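## Task

Same storeroom rules: lot numbers sit on the shelf edge below each spot and can repeat. Get one cardboard box from lot 451 and one from lot 434 onto the desk, fully on it with nothing overhanging. All other cardboard boxes stay on their own shelves. Skip a lot that has no box present. The robot must not topple or finish leaning, or the task fails.

## Robot and tools

Robot: a Hello Robot Stretch 3 with one arm. The base has two drive wheels and can only drive straight or turn in place, never sideways. A lift runs up a mast, and the arm telescopes out to the robot's right, so reaching further forward means driving the base. The base is 0.33 m long and 0.34 m wide with a rounded back; it pivots about a point between the wheels, 0.05 m behind the front edge. With the arm in and the wrist folded, turning sweeps a 0.28 m radius; an unfolded level gripper reaches outside that.

Frames (metres): the base frame has its origin on the floor between the drive wheels, x forward, y left, z up. The odometry frame is the base frame where the scene began. hand_pose is reported in the base frame, located where closed fingertips meet; with wrist joints at zero its x points up, y back along the arm toward the mast, z to the rear.

Tool move: one action per call. Either "servos": "reboot" alone (re-enables servos that shut themselves off), or "base" and/or "joints", plus optional "speeds", "pace", "contact_limits". Also "cameras" (list of head_camera, nav_camera, wrist_camera, or all; [] for no images) and "blocking" (true waits until all motion rests; false returns after about 0.5 s while motion continues).
- base: an object with exactly one key, an offset relative to the base's last reported position. translate_m: metres, -3 to 3, positive forward. rotate_rad: radians, -6.4 to 6.4, positive to the left.
- joints: one object keyed by joint name, each value an absolute target. lift_m 0 to 1.1; arm_m 0 to 0.52 (extension); wrist_yaw_rad -1.345 to 4.42 (0 along the arm, positive toward the front); wrist_pitch_rad -1.57 to 0.451 (0 level, negative tips the fingers down); wrist_roll_rad -2.911 to 2.918; gripper_m -0.089 to 0.179 (bigger is wider; real fingertip gap is 0.007 m less when nearly shut, 0.025 m less when wide); head_pan_rad -3.953 to 1.73 (0 forward, positive left, -1.57 along the arm); head_tilt_rad -1.53 to 0.419 (negative looks down). Done tolerances: 0.004 for lift, arm and gripper, 0.02 for yaw and roll, 0.05 for pitch, 0.1 for the head.
- pace: "default" or "max". speeds: per-key top speed, capped at the max pace value (translate 0.30 m/s, rotate 1.90 rad/s, lift 0.15 m/s, arm 0.40 m/s). The base is limited to 0.10 m/s and 0.63 rad/s unless lift_m < 0.30, arm_m < 0.03 and wrist_yaw_rad > 2.54.
- contact_limits: only for arm_m, translate_m, rotate_rad (an effort number 1 to 100) and lift_m (an object with "down" and/or "up", 1 to 100, about 12 or more). Put each limit in the same call as its motion. The base stops on contact only if you give it a limit. An action runs at most about 14 s. Unknown keys make the call invalid; out-of-range values get it refused, and then the rest of that reply's moves do not run.

wait: seconds from 0 to 10, plus cameras; it commands nothing and returns early once motion settles. stop: brakes all running motions, takes cameras. zoom_image: camera plus region [x0, y0, x1, y1] in pixels of that camera's latest image, at most 504 by 504. finished_scene: scene (the current scene number) ends the scene irreversibly; the desk result must hold without the robot.

Results: joint_positions; base_status and joint_status per motion: done, moving, off_target (rested short, may still push), contact_stop (that joint goes slack until recommanded), time_out, torque_fault, stopped. The move line gives the worst status; earlier move shows a non-blocking move's progress. on_its_own notes what happened without a command (held at means the target). motor_effort in percent with the peak in brackets; wrist pitch peaks near 45 and roll near 72. lidar_m: 12 distances, 30-degree sectors counter-clockwise from straight ahead (4th left, 7th behind, 10th right), seen only in a plane 0.17 m above the floor, "-" for none or closer than 0.15 m. wrist_depth_mm and head_depth_mm: 7x7 median depths in mm, "-" for unreadable. base_odometry with heading in rad; turned_by_wheels vs turned_by_imu (prefer the IMU when they differ by over 0.15); base_tilt in degrees, a few degrees of bias. The pictures line lists image order.

Cameras: head_camera and nav_camera move with the head. head_camera images arrive rotated; turn a quarter clockwise to view upright. nav_camera needs a quarter turn counterclockwise. A calibration (K, distortion, T_world_to_cam mapping the base frame to the camera) is provided, accurate to small errors.

Gripping: command gripper_m below the object width to hold, at least 0.05 above it (or fully open) to release. Readings do not prove a grasp; resend to re-squeeze if it slips.

Cautions: before folding the wrist (wrist_yaw_rad to 3.0) or unfolding it, put lift_m in 0.32 to 0.95, wrist_pitch_rad at -0.4, roll near 0; folded, lift may drop to 0.25. If yaw is below -0.4, keep pitch at -0.5 or lower. Pushing on something rigid with the gripper above about 0.45 m, or driving while holding or hooking something fixed, can tip the robot; on any lean, back the gripper off. Wrist and head have no contact stop and may overheat into torque_fault. Avoid dropping, slamming, hard hits and releasing moving objects.

Each tool is called after ">>>" by a JSON object that holds its "fn" and its "kwargs".

## Session

>>> {"fn": "move", "kwargs": {"joints": {"head_pan_rad":-0.6,"head_tilt_rad":-0.3}, "cameras": ["nav_camera","head_camera"]}}

>>> {"fn": "move", "kwargs": {"joints": {"head_pan_rad":-2.2,"head_tilt_rad":-0.3}, "cameras": ["nav_camera","head_camera"]}}

>>> {"fn": "move", "kwargs": {"joints": {"head_pan_rad":-3.8,"head_tilt_rad":-0.3}, "cameras": ["nav_camera","head_camera"]}}

>>> {"fn": "move", "kwargs": {"joints": {"head_pan_rad":0.9,"head_tilt_rad":-0.3}, "cameras": ["nav_camera","head_camera"]}}

Scene clock: 0.90 s.
move: done
base_odometry: x=+0.000 y=+0.000 heading=+0.000
turned_by_wheels: +0.000
turned_by_imu: +0.000
base_tilt: forward=-0.4 right=-1.2
lidar_m: 0.73 0.73 0.85 1.53 2.66 1.26 1.01 1.12 1.81 1.63 1.39 0.83
head_depth_mm: 1462 1517 1607 1729 1839 1910 1561 / 1232 1324 1429 1543 1695 1808 1559 / 1066 1132 1203 1292 1403 1507 1506 / 939 988 1045 1104 1180 1264 1366 / 840 877 919 975 1026 1085 1153 / 757 788 824 861 906 958 1012 / 692 716 746 776 813 852 894
base_status: not commanded
joint_positions: lift_m=+0.374 arm_m=+0.001 wrist_yaw_rad=+3.009 wrist_pitch_rad=-0.462 wrist_roll_rad=+0.000 gripper_m=+0.037 head_pan_rad=-0.615 head_tilt_rad=-0.301
joint_status: all done
measured_speeds: all 0
motor_effort: left_wheel=-0.4(0.7) right_wheel=+0.6(1.1) lift_m=+22.9(23.8) arm_m=-4.6(5.1) wrist_yaw_rad=+0.7(1.1) wrist_pitch_rad=+1.9(2.0) wrist_roll_rad=-0.3(0.3) gripper_m=-0.1(0.8) head_pan_rad=-0.5(4.6) head_tilt_rad=-3.5(8.6)
hand_pose: x=+0.0076 y=+0.0712 z=+0.3774 quat_wxyz=(+0.207, +0.697, +0.116, +0.676) (m; base frame)
wrist_depth_mm: - 138 - - - 858 - / - 151 - - - 983 - / - 167 924 - - 949 - / 846 769 203 821 811 799 770 / 695 674 212 659 655 669 665 / 605 597 126 572 128 583 577 / 524 532 287 354 504 511 512
pictures: head_camera (sideways), nav_camera (sideways)
camera_calibration:
head_camera: T_world_to_cam=[[-0.227587, 0.104154, -0.968172, 1.27693], [0.608808, 0.791195, -0.0579961, 0.0714134], [0.759972, -0.60263, -0.243475, 0.267821], [0, 0, 0, 1]] pos_world=[0.0436, -0.0281034, 1.30564]
nav_camera: T_world_to_cam=[[0.231417, -0.142587, 0.962349, -1.21092], [-0.565092, -0.824915, 0.0136643, 0.035881], [0.791907, -0.546978, -0.271474, 0.301723], [0, 0, 0, 1]] pos_world=[0.0615661, 0.0219736, 1.24674]

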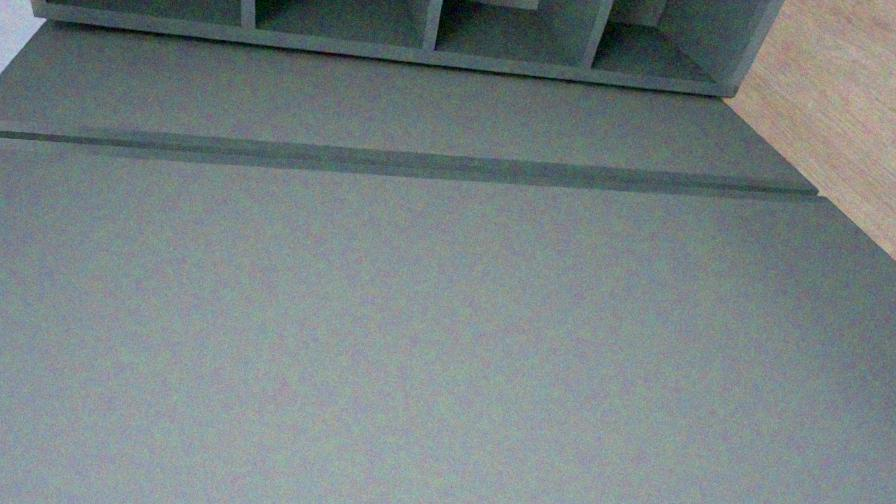

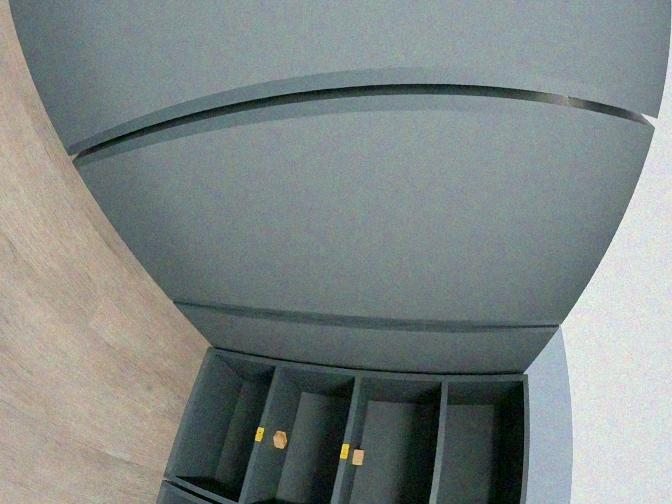

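Scene clock: 3.20 s.
move: done
base_odometry: x=+0.000 y=+0.000 heading=+0.000
turned_by_wheels: +0.000
turned_by_imu: +0.000
base_tilt: forward=-0.2 right=-1.1
lidar_m: 0.72 0.73 0.85 1.53 2.66 1.26 1.01 1.11 1.81 1.62 1.39 0.83
head_depth_mm: 1395 1431 1486 1541 1604 1660 1560 / 1506 1546 1602 1654 1728 1793 1552 / 1609 1673 1740 1817 1868 1910 1536 / 1726 1804 1896 1983 2074 2022 1541 / 1944 1998 2113 2213 2329 1989 1538 / 2122 2215 2353 2464 2502 1978 1527 / 1763 1762 1869 1981 2073 1928 1523
base_status: not commanded
joint_positions: lift_m=+0.374 arm_m=+0.001 wrist_yaw_rad=+3.009 wrist_pitch_rad=-0.462 wrist_roll_rad=+0.000 gripper_m=+0.037 head_pan_rad=-2.208 head_tilt_rad=-0.301
joint_status: all done
measured_speeds: translate_m=+0.000 rotate_rad=+0.000 lift_m=+0.000 arm_m=+0.000 wrist_yaw_rad=+0.000 wrist_pitch_rad=+0.000 wrist_roll_rad=+0.000 head_pan_rad=+0.024 head_tilt_rad=+0.000
motor_effort: left_wheel=+0.1(1.0) right_wheel=+0.9(1.2) lift_m=+23.9(24.0) arm_m=-8.7(8.7) wrist_yaw_rad=-0.3(2.1) wrist_pitch_rad=+2.0(2.1) wrist_roll_rad=+0.1(0.3) gripper_m=+0.3(0.8) head_pan_rad=+3.6(5.0) head_tilt_rad=-1.7(6.1)
hand_pose: x=+0.0076 y=+0.0712 z=+0.3774 quat_wxyz=(+0.207, +0.697, +0.116, +0.676) (m; base frame)
wrist_depth_mm: - 139 - - - 854 - / - 150 - - - 965 - / - 167 924 - - 942 - / 840 766 204 822 803 795 773 / 704 674 212 659 659 672 669 / 600 598 126 572 129 581 569 / 526 539 287 355 507 514 507
pictures: head_camera (sideways), nav_camera (sideways)
camera_calibration:
head_camera: T_world_to_cam=[[0.109177, 0.225225, -0.968171, 1.27488], [0.777487, -0.626219, -0.0580026, 0.0703966], [-0.61935, -0.746407, -0.243478, 0.276217], [0, 0, 0, 1]] pos_world=[-0.0228454, -0.0368816, 1.30564]
nav_camera: T_world_to_cam=[[-0.147679, -0.228201, 0.962349, -1.20861], [-0.81217, 0.583261, 0.0136754, 0.0373509], [-0.564421, -0.779571, -0.271473, 0.309965], [0, 0, 0, 1]] pos_world=[0.0268001, -0.0559515, 1.24674]

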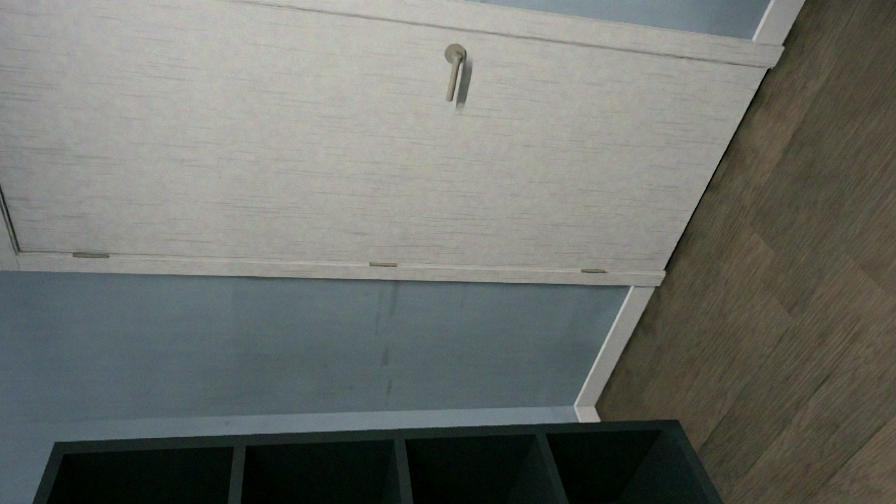

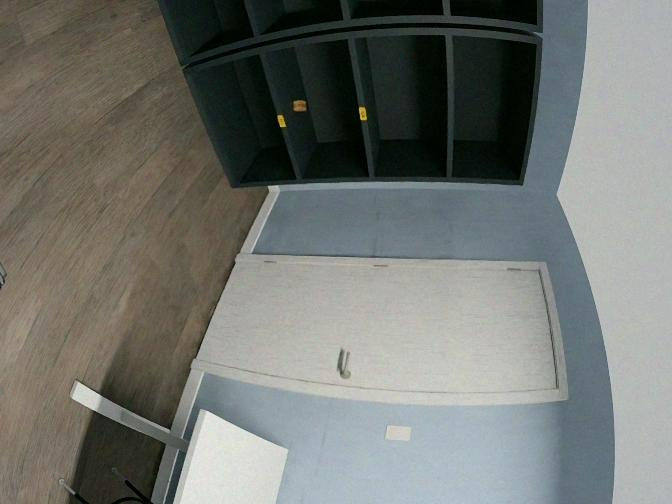

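Scene clock: 5.43 s.
move: done
base_odometry: x=+0.000 y=+0.000 heading=+0.000
turned_by_wheels: +0.000
turned_by_imu: +0.000
base_tilt: forward=-0.3 right=-1.2
lidar_m: 0.72 0.73 0.85 1.53 2.66 1.26 1.01 1.12 1.81 1.63 1.39 0.83
head_depth_mm: 2405 2494 2563 2689 - - - / 2539 2621 2749 2808 2815 2020 1561 / 2524 2687 2834 2987 2746 2015 1547 / 2223 2338 2470 2646 2414 1995 1536 / 1959 2036 2142 2212 1393 1853 1530 / 1737 1820 1904 1944 1287 1898 1519 / 1579 1651 1717 1771 1280 1315 1429
base_status: not commanded
joint_positions: lift_m=+0.374 arm_m=+0.001 wrist_yaw_rad=+3.009 wrist_pitch_rad=-0.462 wrist_roll_rad=+0.000 gripper_m=+0.037 head_pan_rad=-3.808 head_tilt_rad=-0.301
joint_status: all done
measured_speeds: translate_m=+0.000 rotate_rad=+0.000 lift_m=+0.000 arm_m=+0.000 wrist_yaw_rad=+0.000 wrist_pitch_rad=+0.000 wrist_roll_rad=+0.000 head_pan_rad=+0.024 head_tilt_rad=+0.000
motor_effort: left_wheel=+0.0(0.8) right_wheel=+0.6(1.1) lift_m=+23.7(24.3) arm_m=-11.5(11.9) wrist_yaw_rad=-0.2(1.6) wrist_pitch_rad=+2.0(2.1) wrist_roll_rad=-0.1(0.3) gripper_m=+0.4(1.1) head_pan_rad=+3.4(6.3) head_tilt_rad=+0.7(4.3)
hand_pose: x=+0.0076 y=+0.0712 z=+0.3774 quat_wxyz=(+0.207, +0.697, +0.116, +0.676) (m; base frame)
wrist_depth_mm: - 139 - - - 843 - / - 151 - - - 977 - / - 167 928 - - 937 - / 842 766 203 815 790 789 768 / 699 674 212 667 663 673 665 / 603 599 126 574 129 580 574 / 525 541 289 353 500 514 510
pictures: head_camera (sideways), nav_camera (sideways)
camera_calibration:
head_camera: T_world_to_cam=[[0.221901, -0.115797, -0.968169, 1.27418], [-0.648932, -0.758632, -0.0579981, 0.0791097], [-0.727768, 0.641146, -0.243486, 0.276942], [0, 0, 0, 1]] pos_world=[-0.0298558, 0.0300006, 1.30564]
nav_camera: T_world_to_cam=[[-0.223728, 0.154376, 0.962348, -1.20814], [0.607031, 0.79456, 0.0136635, 0.0286589], [-0.762534, 0.587232, -0.271477, 0.311194], [0, 0, 0, 1]] pos_world=[-0.0503962, -0.0190062, 1.24674]

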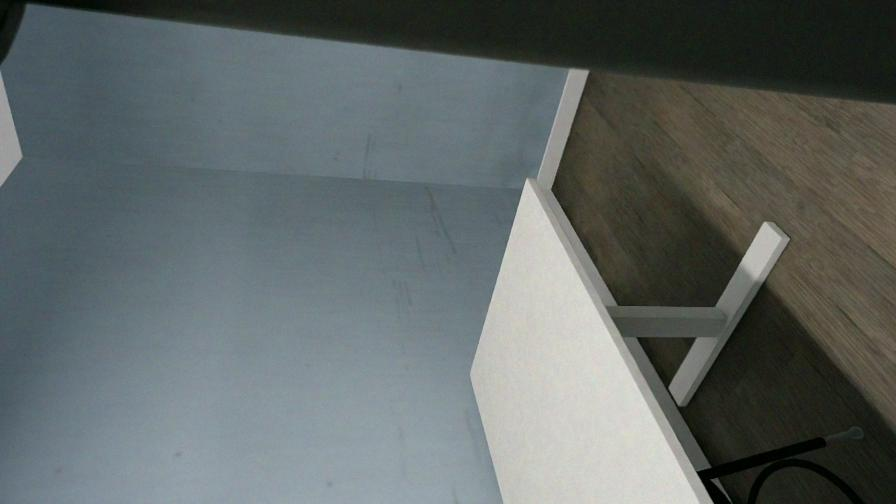

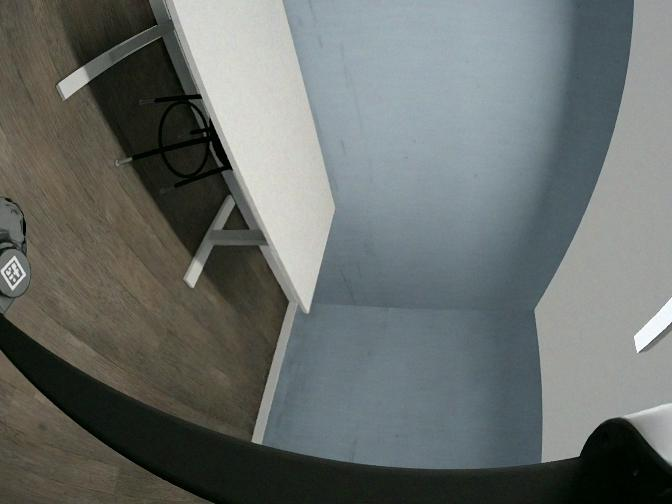

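Scene clock: 8.93 s.
move: done
base_odometry: x=+0.000 y=+0.000 heading=+0.000
turned_by_wheels: +0.000
turned_by_imu: +0.000
base_tilt: forward=-0.3 right=-1.3
lidar_m: 0.72 0.73 0.85 1.53 2.66 1.26 1.01 1.11 1.81 1.63 1.39 0.83
head_depth_mm: 627 647 669 695 721 750 780 / 670 691 719 748 777 811 847 / 720 746 778 810 846 886 931 / 776 807 847 883 928 976 1024 / 843 883 927 975 1022 1082 1147 / 923 971 1024 1081 1143 1221 1298 / 1026 1076 1145 1219 1301 1397 1437
base_status: not commanded
joint_positions: lift_m=+0.374 arm_m=+0.001 wrist_yaw_rad=+3.009 wrist_pitch_rad=-0.462 wrist_roll_rad=+0.000 gripper_m=+0.037 head_pan_rad=+0.908 head_tilt_rad=-0.301
joint_status: all done
measured_speeds: translate_m=+0.000 rotate_rad=+0.000 lift_m=+0.000 arm_m=+0.000 wrist_yaw_rad=+0.000 wrist_pitch_rad=+0.000 wrist_roll_rad=+0.000 head_pan_rad=-0.024 head_tilt_rad=+0.000
motor_effort: left_wheel=-0.1(0.8) right_wheel=+0.4(1.1) lift_m=+24.4(24.7) arm_m=-13.0(13.7) wrist_yaw_rad=-0.2(1.8) wrist_pitch_rad=+1.9(2.0) wrist_roll_rad=+0.0(0.3) gripper_m=+0.3(1.1) head_pan_rad=-3.3(6.8) head_tilt_rad=+3.9(6.0)
hand_pose: x=+0.0076 y=+0.0712 z=+0.3774 quat_wxyz=(+0.207, +0.697, +0.116, +0.676) (m; base frame)
wrist_depth_mm: - 139 - - - 853 - / - 150 - - - 985 - / - 167 934 - - 949 - / 825 775 203 816 804 798 766 / 697 666 211 653 653 681 668 / 597 594 126 575 129 581 577 / 522 539 288 354 505 514 512
pictures: head_camera (sideways), nav_camera (sideways)
camera_calibration:
head_camera: T_world_to_cam=[[-0.114842, -0.222388, -0.968171, 1.27626], [-0.761389, 0.645695, -0.0580016, 0.0797857], [0.638042, 0.730494, -0.243476, 0.268514], [0, 0, 0, 1]] pos_world=[0.0359927, 0.0361596, 1.30564]
nav_camera: T_world_to_cam=[[0.153407, 0.224376, 0.962352, -1.21044], [0.797149, -0.603628, 0.013666, 0.027556], [0.583969, 0.765041, -0.271462, 0.303], [0, 0, 0, 1]] pos_world=[-0.0132195, 0.0564189, 1.24674]

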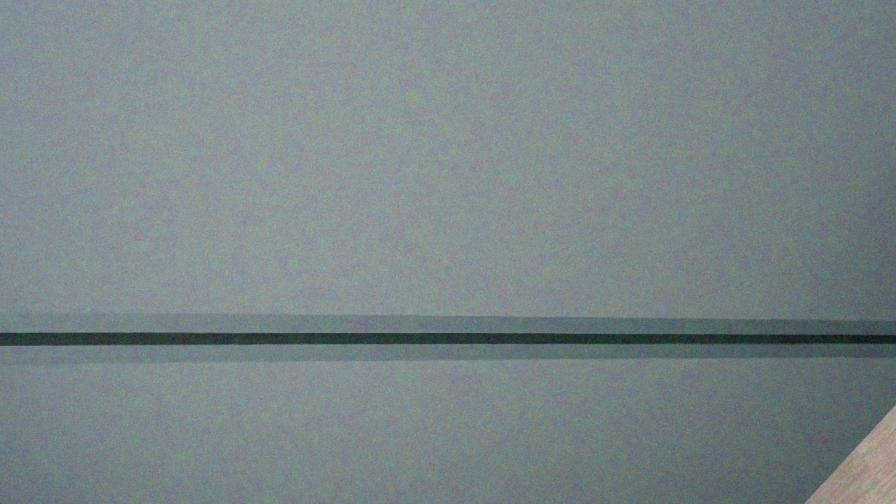

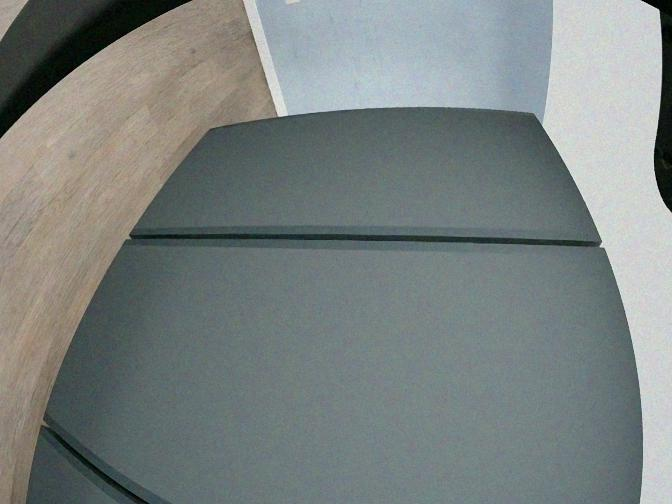

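>>> {"fn": "move", "kwargs": {"joints": {"head_pan_rad":-1.4,"head_tilt_rad":-0.35}, "cameras": ["nav_camera","head_camera"]}}

>>> {"fn": "zoom_image", "kwargs": {"camera": "head_camera", "region": [300, 100, 620, 300]}}

>>> {"fn": "zoom_image", "kwargs": {"camera": "head_camera", "region": [300, 280, 620, 480]}}

Scene clock: 21.40 s.
move: done
base_odometry: x=+0.000 y=+0.000 heading=+0.000
turned_by_wheels: +0.000
turned_by_imu: +0.000
base_tilt: forward=-0.3 right=-1.2
lidar_m: 0.73 0.73 0.85 1.52 2.66 1.25 1.01 1.11 1.81 1.63 1.39 0.83
head_depth_mm: 1802 1886 2008 2150 2234 1913 1493 / 1804 1889 1996 2130 2252 1892 1482 / 1562 1852 1962 2102 2277 1870 1476 / 1576 1831 1898 1851 1826 1841 1466 / 1755 1840 1933 2074 2202 1833 1467 / 1745 1805 1921 2046 2077 1825 1450 / 1737 1803 1891 2032 2069 1812 1457
base_status: not commanded
joint_positions: lift_m=+0.374 arm_m=+0.001 wrist_yaw_rad=+3.009 wrist_pitch_rad=-0.462 wrist_roll_rad=+0.000 gripper_m=+0.037 head_pan_rad=-1.408 head_tilt_rad=-0.350
joint_status: all done
measured_speeds: translate_m=+0.000 rotate_rad=+0.000 lift_m=+0.000 arm_m=+0.000 wrist_yaw_rad=+0.000 wrist_pitch_rad=+0.000 wrist_roll_rad=+0.000 head_pan_rad=+0.024 head_tilt_rad=+0.000
motor_effort: left_wheel=-0.4(0.8) right_wheel=-0.4(1.3) lift_m=+25.5(25.5) arm_m=-12.4(13.4) wrist_yaw_rad=-1.2(1.7) wrist_pitch_rad=+1.9(2.1) wrist_roll_rad=+0.2(0.3) gripper_m=+0.4(1.0) head_pan_rad=+3.4(4.8) head_tilt_rad=-3.9(7.2)
hand_pose: x=+0.0076 y=+0.0712 z=+0.3774 quat_wxyz=(+0.207, +0.697, +0.116, +0.676) (m; base frame)
wrist_depth_mm: - 139 - - - 870 - / - 151 - - - 968 - / - 167 923 - - 943 - / 839 781 203 807 807 805 755 / 704 663 211 664 649 666 663 / 605 595 126 575 129 583 574 / 532 532 287 354 504 511 509
pictures: head_camera (sideways), nav_camera (sideways)
camera_calibration:
head_camera: T_world_to_cam=[[-0.0931055, 0.281336, -0.955082, 1.25905], [0.990433, 0.124295, -0.0599384, 0.0715925], [0.10185, -0.951526, -0.290217, 0.332703], [0, 0, 0, 1]] pos_world=[0.0124316, -0.0465397, 1.30335]
nav_camera: T_world_to_cam=[[0.068299, -0.310826, 0.94801, -1.19119], [-0.984146, -0.176892, 0.0129047, 0.039386], [0.163684, -0.933861, -0.317979, 0.36611], [0, 0, 0, 1]] pos_world=[0.0601925, -0.02139, 1.24517]

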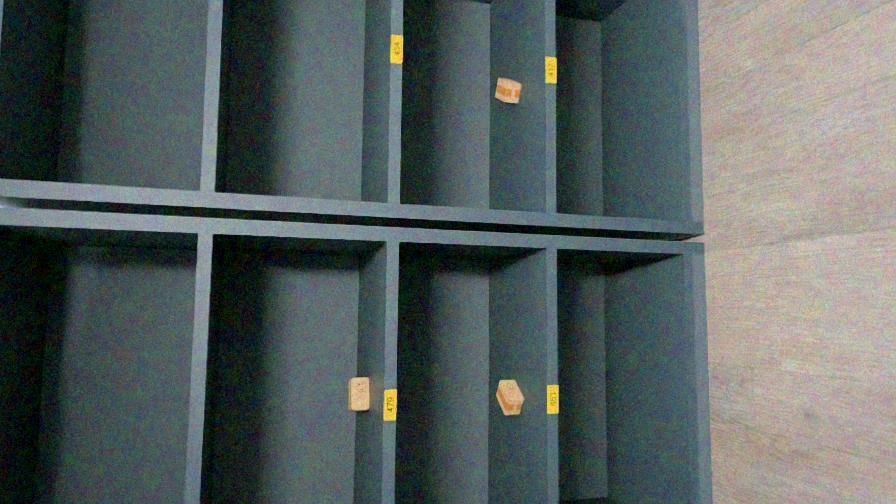

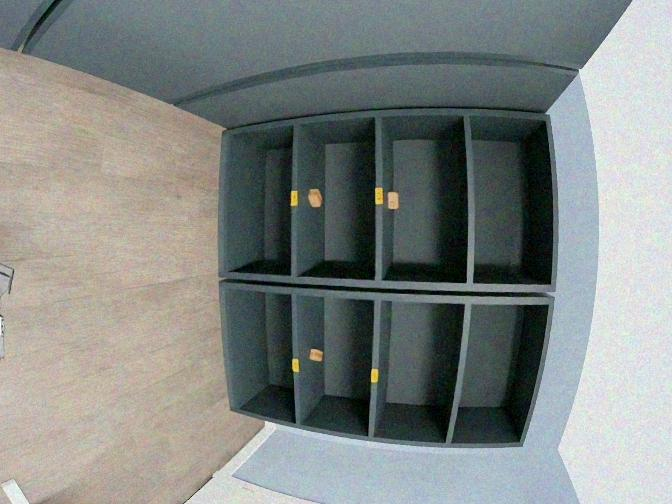

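Scaled by 1.575 from the camera's 896x504 image, which has a finer 1280x720 frame.

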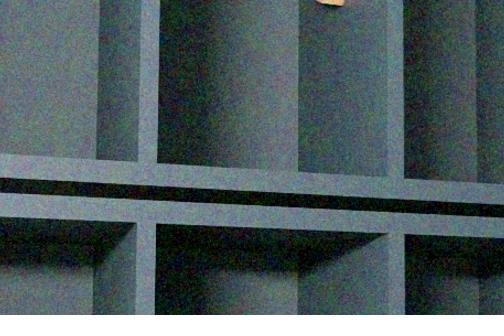

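Scaled by 1.575 from the camera's 896x504 image, which has a finer 1280x720 frame.

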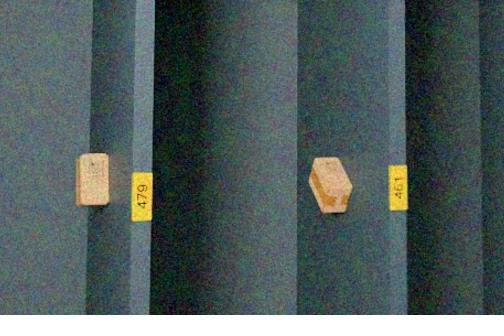

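>>> {"fn": "zoom_image", "kwargs": {"camera": "head_camera", "region": [375, 25, 420, 70]}}

>>> {"fn": "zoom_image", "kwargs": {"camera": "head_camera", "region": [530, 50, 575, 95]}}

>>> {"fn": "zoom_image", "kwargs": {"camera": "head_camera", "region": [530, 375, 575, 420]}}

Scaled by 11.200 from the camera's 896x504 image, which has a finer 1280x720 frame.

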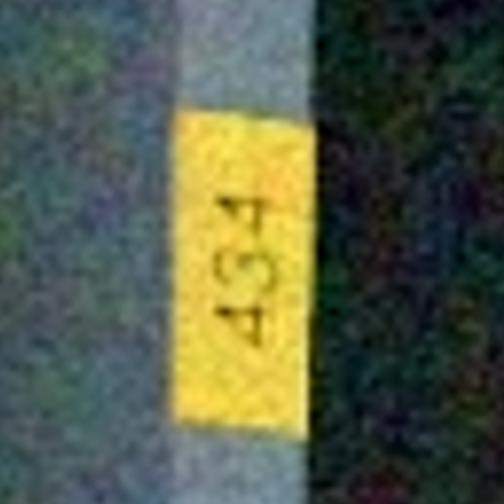

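Scaled by 11.200 from the camera's 896x504 image, which has a finer 1280x720 frame.

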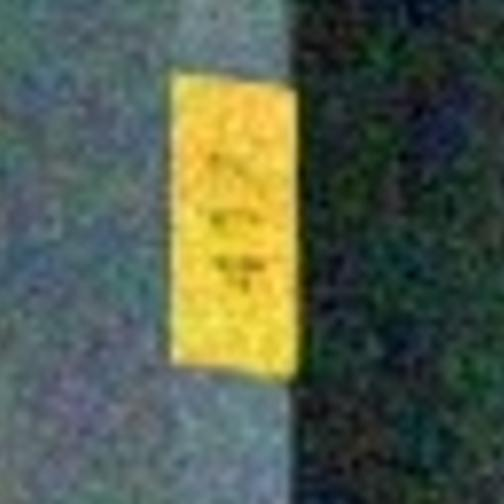

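Scaled by 11.200 from the camera's 896x504 image, which has a finer 1280x720 frame.

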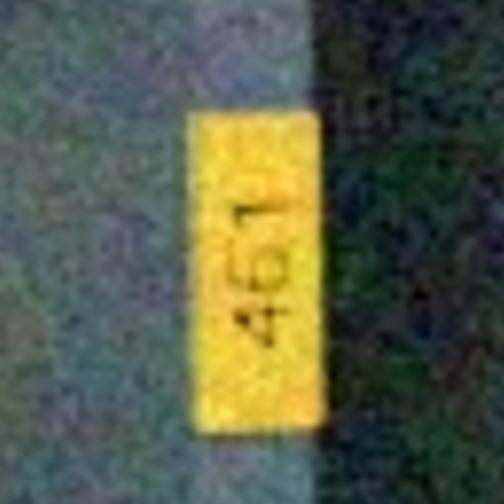

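>>> {"fn": "move", "kwargs": {"base": {"rotate_rad":1.83}, "cameras": [], "pace": "max"}}

>>> {"fn": "move", "kwargs": {"joints": {"head_pan_rad":-0.5,"head_tilt_rad":-0.3,"lift_m":0.29}, "cameras": ["nav_camera"]}}

Scene clock: 46.37 s.
move: done
base_odometry: x=+0.000 y=+0.000 heading=+1.830
turned_by_wheels: +1.830
turned_by_imu: +1.800
base_tilt: forward=-0.3 right=-1.1
lidar_m: 2.66 1.64 1.01 1.11 1.60 1.96 1.63 1.02 0.75 0.73 0.76 1.04
head_depth_mm: 581 610 646 683 723 770 834 / 591 622 656 696 738 789 846 / 601 633 669 708 756 805 864 / 612 644 681 723 769 825 885 / 623 655 694 738 785 841 908 / 631 668 708 750 804 859 930 / 643 678 721 768 825 884 955
base_status: done
joint_positions: lift_m=+0.374 arm_m=+0.001 wrist_yaw_rad=+3.009 wrist_pitch_rad=-0.462 wrist_roll_rad=+0.000 gripper_m=+0.037 head_pan_rad=-1.400 head_tilt_rad=-0.350
joint_status: not commanded
measured_speeds: all 0
motor_effort: left_wheel=-8.1(12.8) right_wheel=+9.0(13.1) lift_m=+25.5(26.4) arm_m=-13.0(13.7) wrist_yaw_rad=+0.4(2.1) wrist_pitch_rad=+1.9(2.1) wrist_roll_rad=-0.1(0.3) gripper_m=+0.7(0.9) head_pan_rad=+3.2(4.0) head_tilt_rad=-3.0(4.3)
hand_pose: x=+0.0076 y=+0.0712 z=+0.3774 quat_wxyz=(+0.207, +0.697, +0.116, +0.676) (m; base frame)
wrist_depth_mm: - 138 - - - - - / - 151 - - - - - / - 167 923 958 - 973 972 / 824 770 203 812 805 789 795 / 704 674 211 669 659 667 667 / 605 603 126 569 129 579 578 / 527 537 289 356 504 514 505
pictures: none
No camera images: "cameras" was empty.

Scene clock: 48.27 s.
move: done
base_odometry: x=+0.000 y=+0.000 heading=+1.830
turned_by_wheels: +0.000
turned_by_imu: +0.000
base_tilt: forward=-0.3 right=-1.2
lidar_m: 2.65 1.64 1.01 1.11 1.60 1.96 1.63 1.02 0.75 0.72 0.75 1.04
head_depth_mm: 857 882 885 910 927 951 972 / 970 991 1014 1038 1068 1104 1149 / 1117 1147 1180 1217 1263 1313 1354 / 1331 1377 1422 1489 1542 1605 1528 / 2435 2543 2704 2835 2680 1920 1540 / 2358 2462 2547 2711 2745 1975 1527 / 2251 2323 2408 2553 2641 1965 1513
base_status: not commanded
joint_positions: lift_m=+0.290 arm_m=+0.001 wrist_yaw_rad=+3.009 wrist_pitch_rad=-0.462 wrist_roll_rad=+0.000 gripper_m=+0.037 head_pan_rad=-0.492 head_tilt_rad=-0.301
joint_status: all done
measured_speeds: translate_m=+0.000 rotate_rad=+0.000 lift_m=+0.000 arm_m=+0.000 wrist_yaw_rad=+0.000 wrist_pitch_rad=+0.000 wrist_roll_rad=+0.000 head_pan_rad=-0.024 head_tilt_rad=+0.000
motor_effort: left_wheel=-8.2(8.9) right_wheel=+9.3(9.9) lift_m=+23.6(26.5) arm_m=-12.1(13.5) wrist_yaw_rad=+0.9(1.6) wrist_pitch_rad=+2.0(2.1) wrist_roll_rad=+0.0(0.3) gripper_m=+0.6(1.0) head_pan_rad=-3.6(6.8) head_tilt_rad=+5.5(9.5)
hand_pose: x=+0.0076 y=+0.0711 z=+0.2929 quat_wxyz=(+0.207, +0.697, +0.116, +0.676) (m; base frame)
wrist_depth_mm: - 139 - - - - - / - 150 - - - - - / 848 167 762 845 824 815 804 / 696 640 203 675 672 661 655 / 580 584 211 552 551 558 556 / 500 501 126 297 128 484 481 / 272 279 263 268 410 425 420
pictures: nav_camera (sideways)
camera_calibration:
nav_camera: T_world_to_cam=[[0.246741, -0.112855, 0.962488, -1.21119], [-0.459555, -0.888044, 0.0136841, 0.0351416], [0.853187, -0.445692, -0.270979, 0.300669], [0, 0, 0, 1]] pos_world=[0.0584709, 0.0285251, 1.24675]

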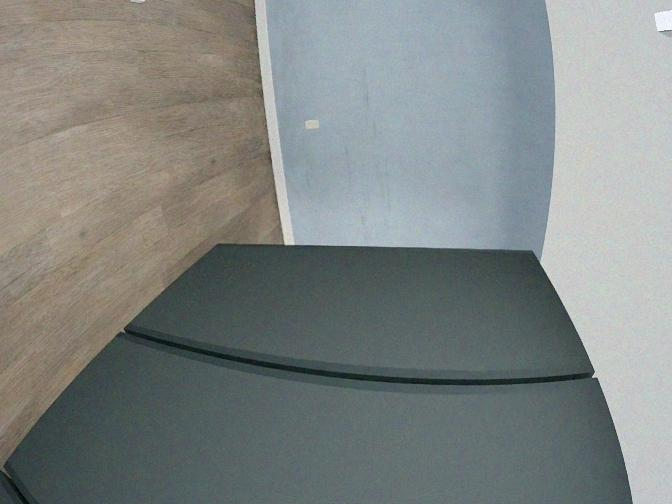

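>>> {"fn": "move", "kwargs": {"base": {"translate_m":1.85}, "pace": "max", "cameras": []}}

>>> {"fn": "move", "kwargs": {"base": {"rotate_rad":-1.57}, "joints": {"head_pan_rad":-0.6}, "pace": "max", "cameras": ["nav_camera"]}}

Scene clock: 62.83 s.
move: done
base_odometry: x=-0.473 y=+1.788 heading=+1.830
turned_by_wheels: +0.000
turned_by_imu: +0.002
base_tilt: forward=-0.4 right=-1.2
lidar_m: 0.82 0.86 1.18 1.54 1.60 1.51 2.81 1.05 0.77 0.79 1.16 0.85
head_depth_mm: 952 1012 1077 1151 1240 1331 1426 / 891 940 999 1063 1142 1220 1314 / 837 885 931 984 1046 1115 1203 / 791 827 876 922 975 1034 1108 / 750 782 820 863 913 963 1028 / 710 741 777 810 856 901 956 / 674 702 732 766 807 848 897
base_status: done
joint_positions: lift_m=+0.290 arm_m=+0.001 wrist_yaw_rad=+3.009 wrist_pitch_rad=-0.462 wrist_roll_rad=+0.000 gripper_m=+0.037 head_pan_rad=-0.500 head_tilt_rad=-0.299
joint_status: not commanded
measured_speeds: all 0
motor_effort: left_wheel=+3.8(9.0) right_wheel=+3.2(17.6) lift_m=+29.3(31.3) arm_m=-8.9(11.7) wrist_yaw_rad=-0.1(1.9) wrist_pitch_rad=+2.0(2.1) wrist_roll_rad=+0.0(0.4) gripper_m=+0.4(1.1) head_pan_rad=-3.7(3.9) head_tilt_rad=+2.5(6.0)
hand_pose: x=+0.0076 y=+0.0711 z=+0.2928 quat_wxyz=(+0.208, +0.697, +0.116, +0.676) (m; base frame)
wrist_depth_mm: - 139 - - - - - / - 151 - - - - 957 / 864 166 773 840 834 830 800 / 702 644 203 673 672 656 657 / 584 569 211 550 549 561 548 / 505 503 126 295 129 485 481 / 271 277 262 268 410 426 421
pictures: none
No camera images: "cameras" was empty.

Scene clock: 64.97 s.
move: done
base_odometry: x=-0.473 y=+1.788 heading=+0.260
turned_by_wheels: -1.570
turned_by_imu: -1.540
base_tilt: forward=-0.3 right=-1.1
lidar_m: 0.85 1.13 0.85 0.82 0.86 1.21 1.54 1.24 2.13 2.61 1.02 0.77
head_depth_mm: 939 996 1067 1148 1242 1351 1446 / 867 915 975 1039 1114 1199 1294 / 799 843 891 949 1014 1083 1164 / 749 783 824 873 926 981 1053 / 698 731 767 808 851 901 959 / 657 686 716 751 789 835 880 / 620 650 682 718 757 808 882
base_status: done
joint_positions: lift_m=+0.290 arm_m=+0.001 wrist_yaw_rad=+3.009 wrist_pitch_rad=-0.462 wrist_roll_rad=+0.000 gripper_m=+0.037 head_pan_rad=-0.603 head_tilt_rad=-0.299
joint_status: all done
measured_speeds: all 0
motor_effort: left_wheel=+6.0(14.9) right_wheel=-8.8(14.3) lift_m=+28.8(30.1) arm_m=-12.9(13.4) wrist_yaw_rad=-0.1(2.1) wrist_pitch_rad=+1.9(2.1) wrist_roll_rad=-0.1(0.3) gripper_m=+0.3(0.9) head_pan_rad=+0.8(4.8) head_tilt_rad=+1.7(2.8)
hand_pose: x=+0.0076 y=+0.0711 z=+0.2928 quat_wxyz=(+0.208, +0.697, +0.116, +0.676) (m; base frame)
wrist_depth_mm: - 138 - - - - - / - 150 162 - - - - / 835 167 210 842 831 828 809 / 690 641 203 678 667 650 660 / 583 578 211 554 547 565 556 / 500 499 126 296 129 484 484 / 271 280 262 269 409 425 424
pictures: nav_camera (sideways)
camera_calibration:
nav_camera: T_world_to_cam=[[0.231714, -0.139, 0.962802, -1.21155], [-0.555573, -0.831355, 0.0136849, 0.0357234], [0.798528, -0.538078, -0.269861, 0.299617], [0, 0, 0, 1]] pos_world=[0.0613278, 0.0225107, 1.24685]

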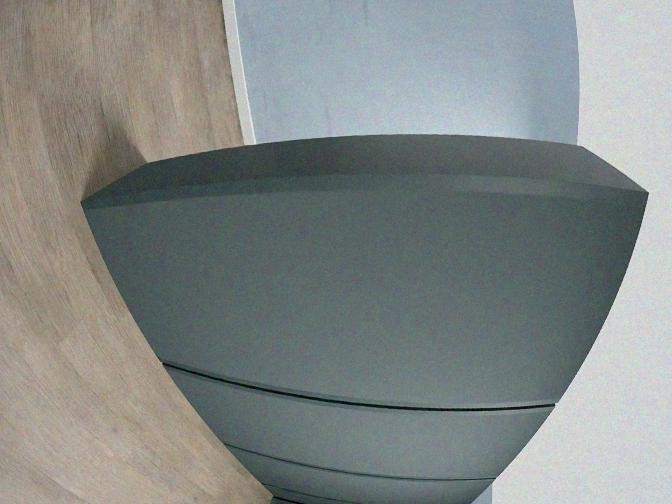

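>>> {"fn": "move", "kwargs": {"base": {"rotate_rad":0.13}, "joints": {"head_pan_rad":0.0}, "cameras": ["nav_camera"], "pace": "max"}}

>>> {"fn": "move", "kwargs": {"base": {"translate_m":0.9}, "joints": {"head_pan_rad":-1.7}, "pace": "max"}}

Scene clock: 85.70 s.
move: done
base_odometry: x=-0.473 y=+1.788 heading=+0.390
turned_by_wheels: +0.130
turned_by_imu: +0.127
base_tilt: forward=-0.3 right=-1.2
lidar_m: 2.03 1.02 0.83 0.82 0.90 1.41 1.55 1.24 1.65 1.83 0.92 0.77
head_depth_mm: 1835 1922 1958 1031 957 898 851 / 1876 1941 2027 2147 2258 2028 1492 / 1900 1982 2077 2166 2298 2019 1549 / 1928 2027 2111 2242 2335 2009 1535 / 1976 2057 2160 2277 2368 2001 1540 / 1924 2000 2067 2155 2232 1983 1527 / 1522 1555 1599 1647 1712 1748 1519
base_status: done
joint_positions: lift_m=+0.290 arm_m=+0.001 wrist_yaw_rad=+3.009 wrist_pitch_rad=-0.462 wrist_roll_rad=+0.000 gripper_m=+0.037 head_pan_rad=+0.020 head_tilt_rad=-0.299
joint_status: all done
measured_speeds: all 0
motor_effort: left_wheel=-6.9(12.7) right_wheel=+7.8(11.3) lift_m=+27.7(28.8) arm_m=-11.5(12.0) wrist_yaw_rad=-1.3(1.5) wrist_pitch_rad=+1.9(2.1) wrist_roll_rad=-0.2(0.3) gripper_m=+0.4(0.8) head_pan_rad=-0.6(5.0) head_tilt_rad=-0.2(0.7)
hand_pose: x=+0.0076 y=+0.0711 z=+0.2928 quat_wxyz=(+0.208, +0.697, +0.116, +0.676) (m; base frame)
wrist_depth_mm: - 139 - - - - - / - 151 161 - - - - / 851 167 776 823 827 815 777 / 693 640 203 665 667 659 654 / 582 572 211 555 549 567 559 / 500 500 126 297 129 485 481 / 272 278 263 269 409 427 425
pictures: nav_camera (sideways)
camera_calibration:
nav_camera: T_world_to_cam=[[0.269291, 0.0223418, 0.9628, -1.21179], [0.0340085, -0.999328, 0.0136774, 0.0321927], [0.962458, 0.0290602, -0.26987, 0.298586], [0, 0, 0, 1]] pos_world=[0.0378535, 0.0505676, 1.24685]

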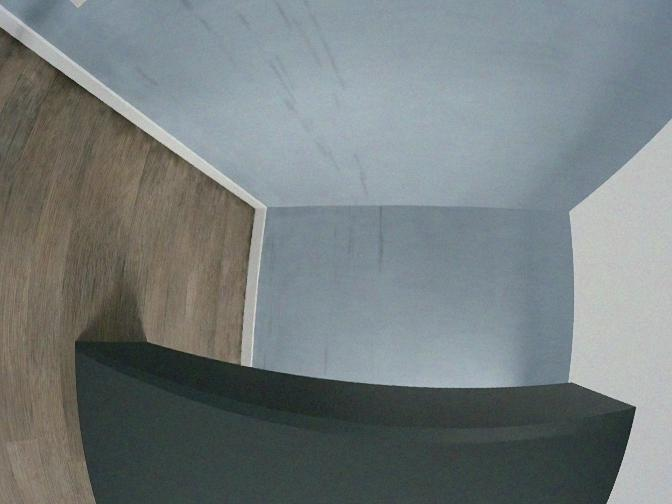

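Scene clock: 90.07 s.
move: done
base_odometry: x=+0.359 y=+2.130 heading=+0.389
turned_by_wheels: +0.000
turned_by_imu: +0.001
base_tilt: forward=-0.4 right=-1.2
lidar_m: 1.32 0.85 0.69 0.68 0.75 1.17 2.10 2.28 0.34 0.34 0.37 1.34
head_depth_mm: - - 287 302 318 336 357 / - - 287 302 319 337 358 / - - 288 302 319 337 358 / - - 288 303 319 337 358 / - - 288 304 320 338 359 / - - 289 304 321 339 360 / - 281 290 304 321 339 360
base_status: done
joint_positions: lift_m=+0.290 arm_m=+0.001 wrist_yaw_rad=+3.009 wrist_pitch_rad=-0.462 wrist_roll_rad=+0.000 gripper_m=+0.037 head_pan_rad=-1.700 head_tilt_rad=-0.299
joint_status: all done
measured_speeds: all 0
motor_effort: left_wheel=+1.6(10.1) right_wheel=+7.0(17.1) lift_m=+27.3(28.5) arm_m=-10.4(12.0) wrist_yaw_rad=+0.1(1.4) wrist_pitch_rad=+2.0(2.1) wrist_roll_rad=+0.1(0.3) gripper_m=+0.2(1.1) head_pan_rad=+3.4(6.4) head_tilt_rad=-1.6(2.1)
hand_pose: x=+0.0076 y=+0.0711 z=+0.2928 quat_wxyz=(+0.208, +0.697, +0.116, +0.676) (m; base frame)
wrist_depth_mm: - 138 - - - - 634 / - 150 161 - - - - / 821 167 179 791 779 788 741 / 706 645 203 684 667 672 663 / 576 577 211 549 549 559 556 / 500 501 126 294 129 485 483 / 272 279 263 269 411 423 425
pictures: head_camera (sideways), nav_camera (sideways), wrist_camera
camera_calibration:
head_camera: T_world_to_cam=[[-0.0143542, 0.248223, -0.968597, 1.27621], [0.983862, -0.169281, -0.0579621, 0.0690576], [-0.178352, -0.953797, -0.241787, 0.27137], [0, 0, 0, 1]] pos_world=[-0.00122478, -0.0462616, 1.30574]
nav_camera: T_world_to_cam=[[-0.0179297, -0.269619, 0.9628, -1.21003], [-0.993286, 0.114873, 0.0136713, 0.038411], [-0.114286, -0.956091, -0.269869, 0.305187], [0, 0, 0, 1]] pos_world=[0.0513363, -0.0388727, 1.24685]
wrist_camera: T_world_to_cam=[[0.994955, -0.0966003, -0.0270688, 0.0139154], [-0.0807635, -0.61122, -0.787329, 0.307202], [0.0595113, 0.785544, -0.615938, 0.290213], [0, 0, 0, 1]] pos_world=[-0.00630538, -0.0388626, 0.420999]

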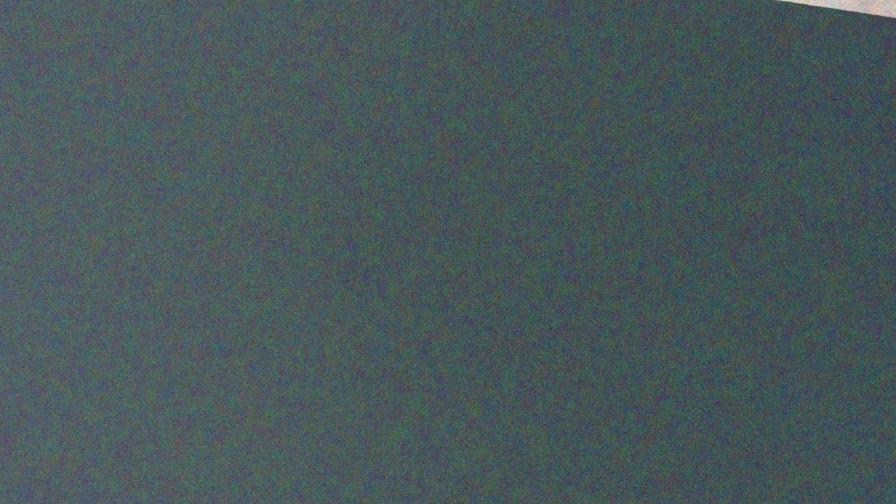

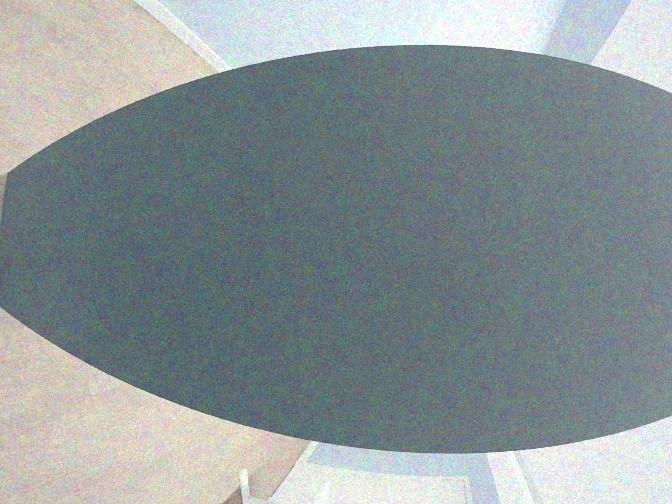

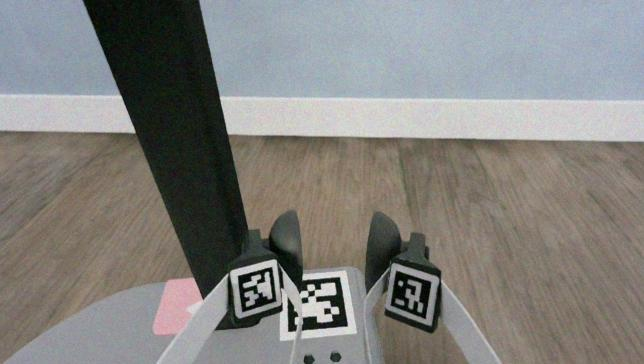

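>>> {"fn": "move", "kwargs": {"base": {"translate_m":0.6}, "pace": "max", "cameras": []}}

>>> {"fn": "move", "kwargs": {"base": {"rotate_rad":-1.70}, "joints": {"head_pan_rad":-0.5}, "pace": "max"}}

Scene clock: 102.33 s.
move: done
base_odometry: x=+0.915 y=+2.358 heading=+0.389
turned_by_wheels: +0.000
turned_by_imu: +0.000
base_tilt: forward=-0.4 right=-1.1
lidar_m: 0.73 0.73 0.59 0.59 0.65 1.01 2.69 0.53 0.51 1.80 0.91 0.74
head_depth_mm: 1119 1153 1226 1255 918 1216 932 / 1661 1980 1282 1284 1378 1337 1421 / 3097 2962 2977 3111 2337 1988 1552 / 3101 3722 - - 2879 2000 1532 / 3176 3806 - - 2874 1999 1538 / 2739 2887 2948 3009 2669 1962 1523 / 1918 1978 2005 2064 2114 1907 1523
base_status: done
joint_positions: lift_m=+0.290 arm_m=+0.001 wrist_yaw_rad=+3.009 wrist_pitch_rad=-0.462 wrist_roll_rad=+0.000 gripper_m=+0.037 head_pan_rad=-1.700 head_tilt_rad=-0.300
joint_status: not commanded
measured_speeds: all 0
motor_effort: left_wheel=-1.3(11.7) right_wheel=+6.5(15.7) lift_m=+25.1(27.0) arm_m=-9.1(10.8) wrist_yaw_rad=+0.6(1.8) wrist_pitch_rad=+2.1(2.1) wrist_roll_rad=-0.1(0.4) gripper_m=+0.4(1.0) head_pan_rad=+3.1(4.5) head_tilt_rad=-3.7(4.6)
hand_pose: x=+0.0076 y=+0.0711 z=+0.2928 quat_wxyz=(+0.208, +0.697, +0.116, +0.676) (m; base frame)
wrist_depth_mm: 614 139 591 581 578 571 563 / - 151 185 634 628 618 614 / - 167 175 - - - - / 701 644 204 672 674 664 659 / 574 575 211 553 545 559 556 / 496 496 126 297 129 485 483 / 272 277 263 268 408 425 423
pictures: none
No camera images: "cameras" was empty.

Scene clock: 104.53 s.
move: done
base_odometry: x=+0.915 y=+2.358 heading=-1.310
turned_by_wheels: -1.700
turned_by_imu: -1.668
base_tilt: forward=-0.4 right=-1.2
lidar_m: 1.33 1.00 0.75 0.74 0.77 0.60 0.59 0.62 0.88 2.68 0.58 0.51
head_depth_mm: 449 474 506 541 579 625 677 / 423 446 473 504 537 577 619 / 427 442 461 484 508 539 573 / 1235 685 1370 1287 715 1065 886 / 1177 1098 1295 1266 1405 1186 975 / 1127 1167 1237 1276 1369 1403 1477 / 1779 1948 2044 2170 2320 1951 1518
base_status: done
joint_positions: lift_m=+0.290 arm_m=+0.001 wrist_yaw_rad=+3.009 wrist_pitch_rad=-0.462 wrist_roll_rad=+0.000 gripper_m=+0.037 head_pan_rad=-0.495 head_tilt_rad=-0.300
joint_status: all done
measured_speeds: all 0
motor_effort: left_wheel=+5.4(15.3) right_wheel=-8.0(14.6) lift_m=+24.8(26.1) arm_m=-12.2(13.3) wrist_yaw_rad=-0.1(1.4) wrist_pitch_rad=+2.1(2.1) wrist_roll_rad=-0.1(0.3) gripper_m=+0.3(1.0) head_pan_rad=-3.5(5.2) head_tilt_rad=-2.3(3.6)
hand_pose: x=+0.0076 y=+0.0711 z=+0.2928 quat_wxyz=(+0.208, +0.697, +0.116, +0.676) (m; base frame)
wrist_depth_mm: 695 139 - - - - - / 766 150 161 - - - - / 790 166 182 806 784 778 782 / 696 639 204 681 673 666 655 / 583 575 211 550 549 558 554 / 498 499 126 296 128 485 477 / 273 277 262 268 408 429 426
pictures: head_camera (sideways), nav_camera (sideways), wrist_camera
camera_calibration:
head_camera: T_world_to_cam=[[-0.237846, 0.0757211, -0.968347, 1.27729], [0.509427, 0.858557, -0.05799, 0.0720026], [0.82699, -0.507095, -0.242779, 0.266548], [0, 0, 0, 1]] pos_world=[0.046685, -0.0233708, 1.30574]
nav_camera: T_world_to_cam=[[0.24634, -0.113478, 0.962517, -1.21122], [-0.461946, -0.886803, 0.0136761, 0.0351981], [0.852011, -0.448, -0.270876, 0.300551], [0, 0, 0, 1]] pos_world=[0.0585585, 0.0284143, 1.24675]
wrist_camera: T_world_to_cam=[[0.994955, -0.0966003, -0.0270688, 0.0139154], [-0.0807635, -0.61122, -0.787329, 0.307202], [0.0595113, 0.785544, -0.615938, 0.290213], [0, 0, 0, 1]] pos_world=[-0.00630538, -0.0388626, 0.420999]

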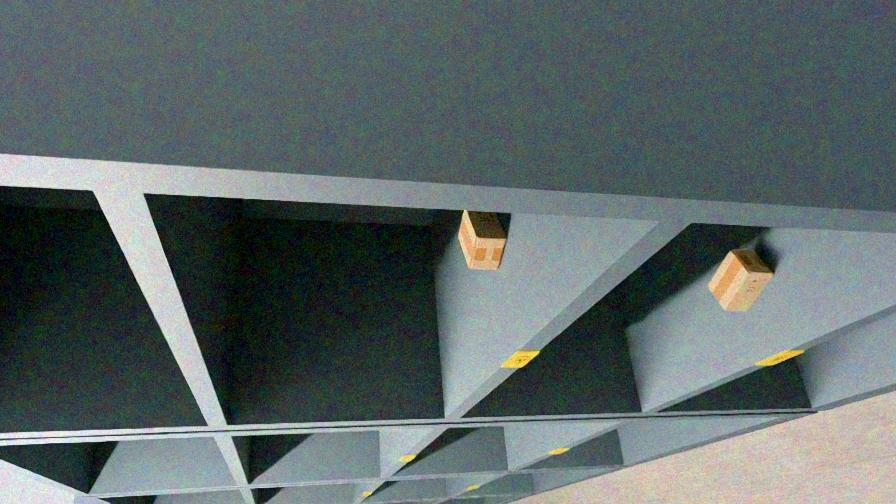

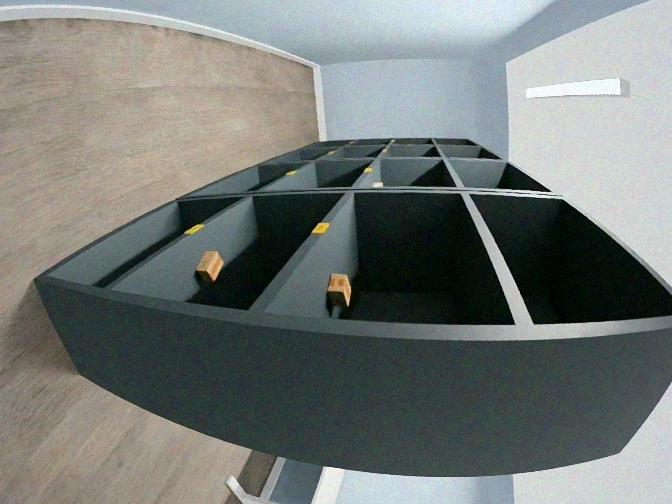

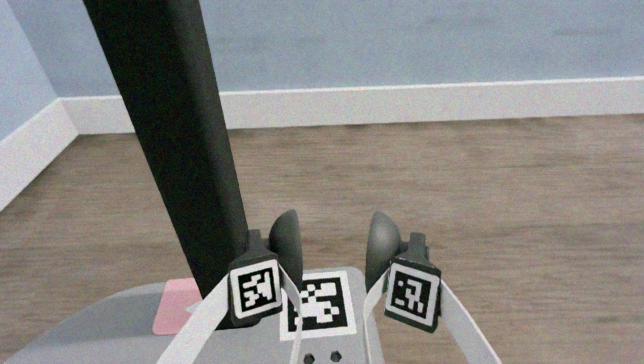

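>>> {"fn": "zoom_image", "kwargs": {"camera": "head_camera", "region": [490, 330, 820, 400]}}

>>> {"fn": "zoom_image", "kwargs": {"camera": "head_camera", "region": [330, 430, 620, 504]}}

>>> {"fn": "zoom_image", "kwargs": {"camera": "nav_camera", "region": [170, 120, 400, 300]}}

Scaled by 1.527 from the camera's 896x504 image, which has a finer 1280x720 frame.

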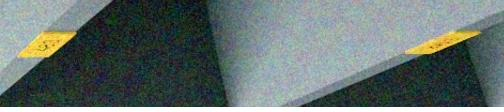

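Scaled by 1.738 from the camera's 896x504 image, which has a finer 1280x720 frame.

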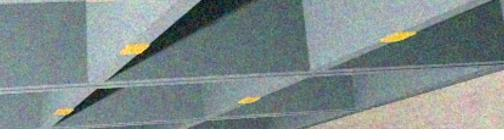

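Scaled by 2.191 from the camera's 672x504 image, which has a finer 792x594 frame.

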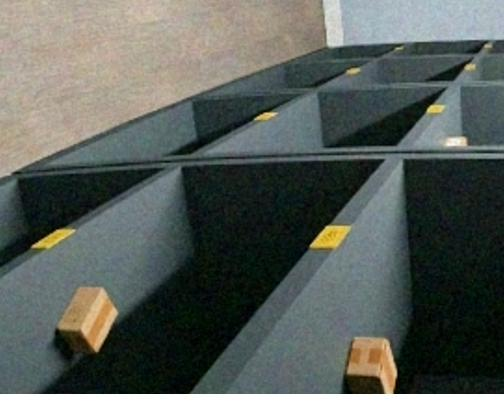

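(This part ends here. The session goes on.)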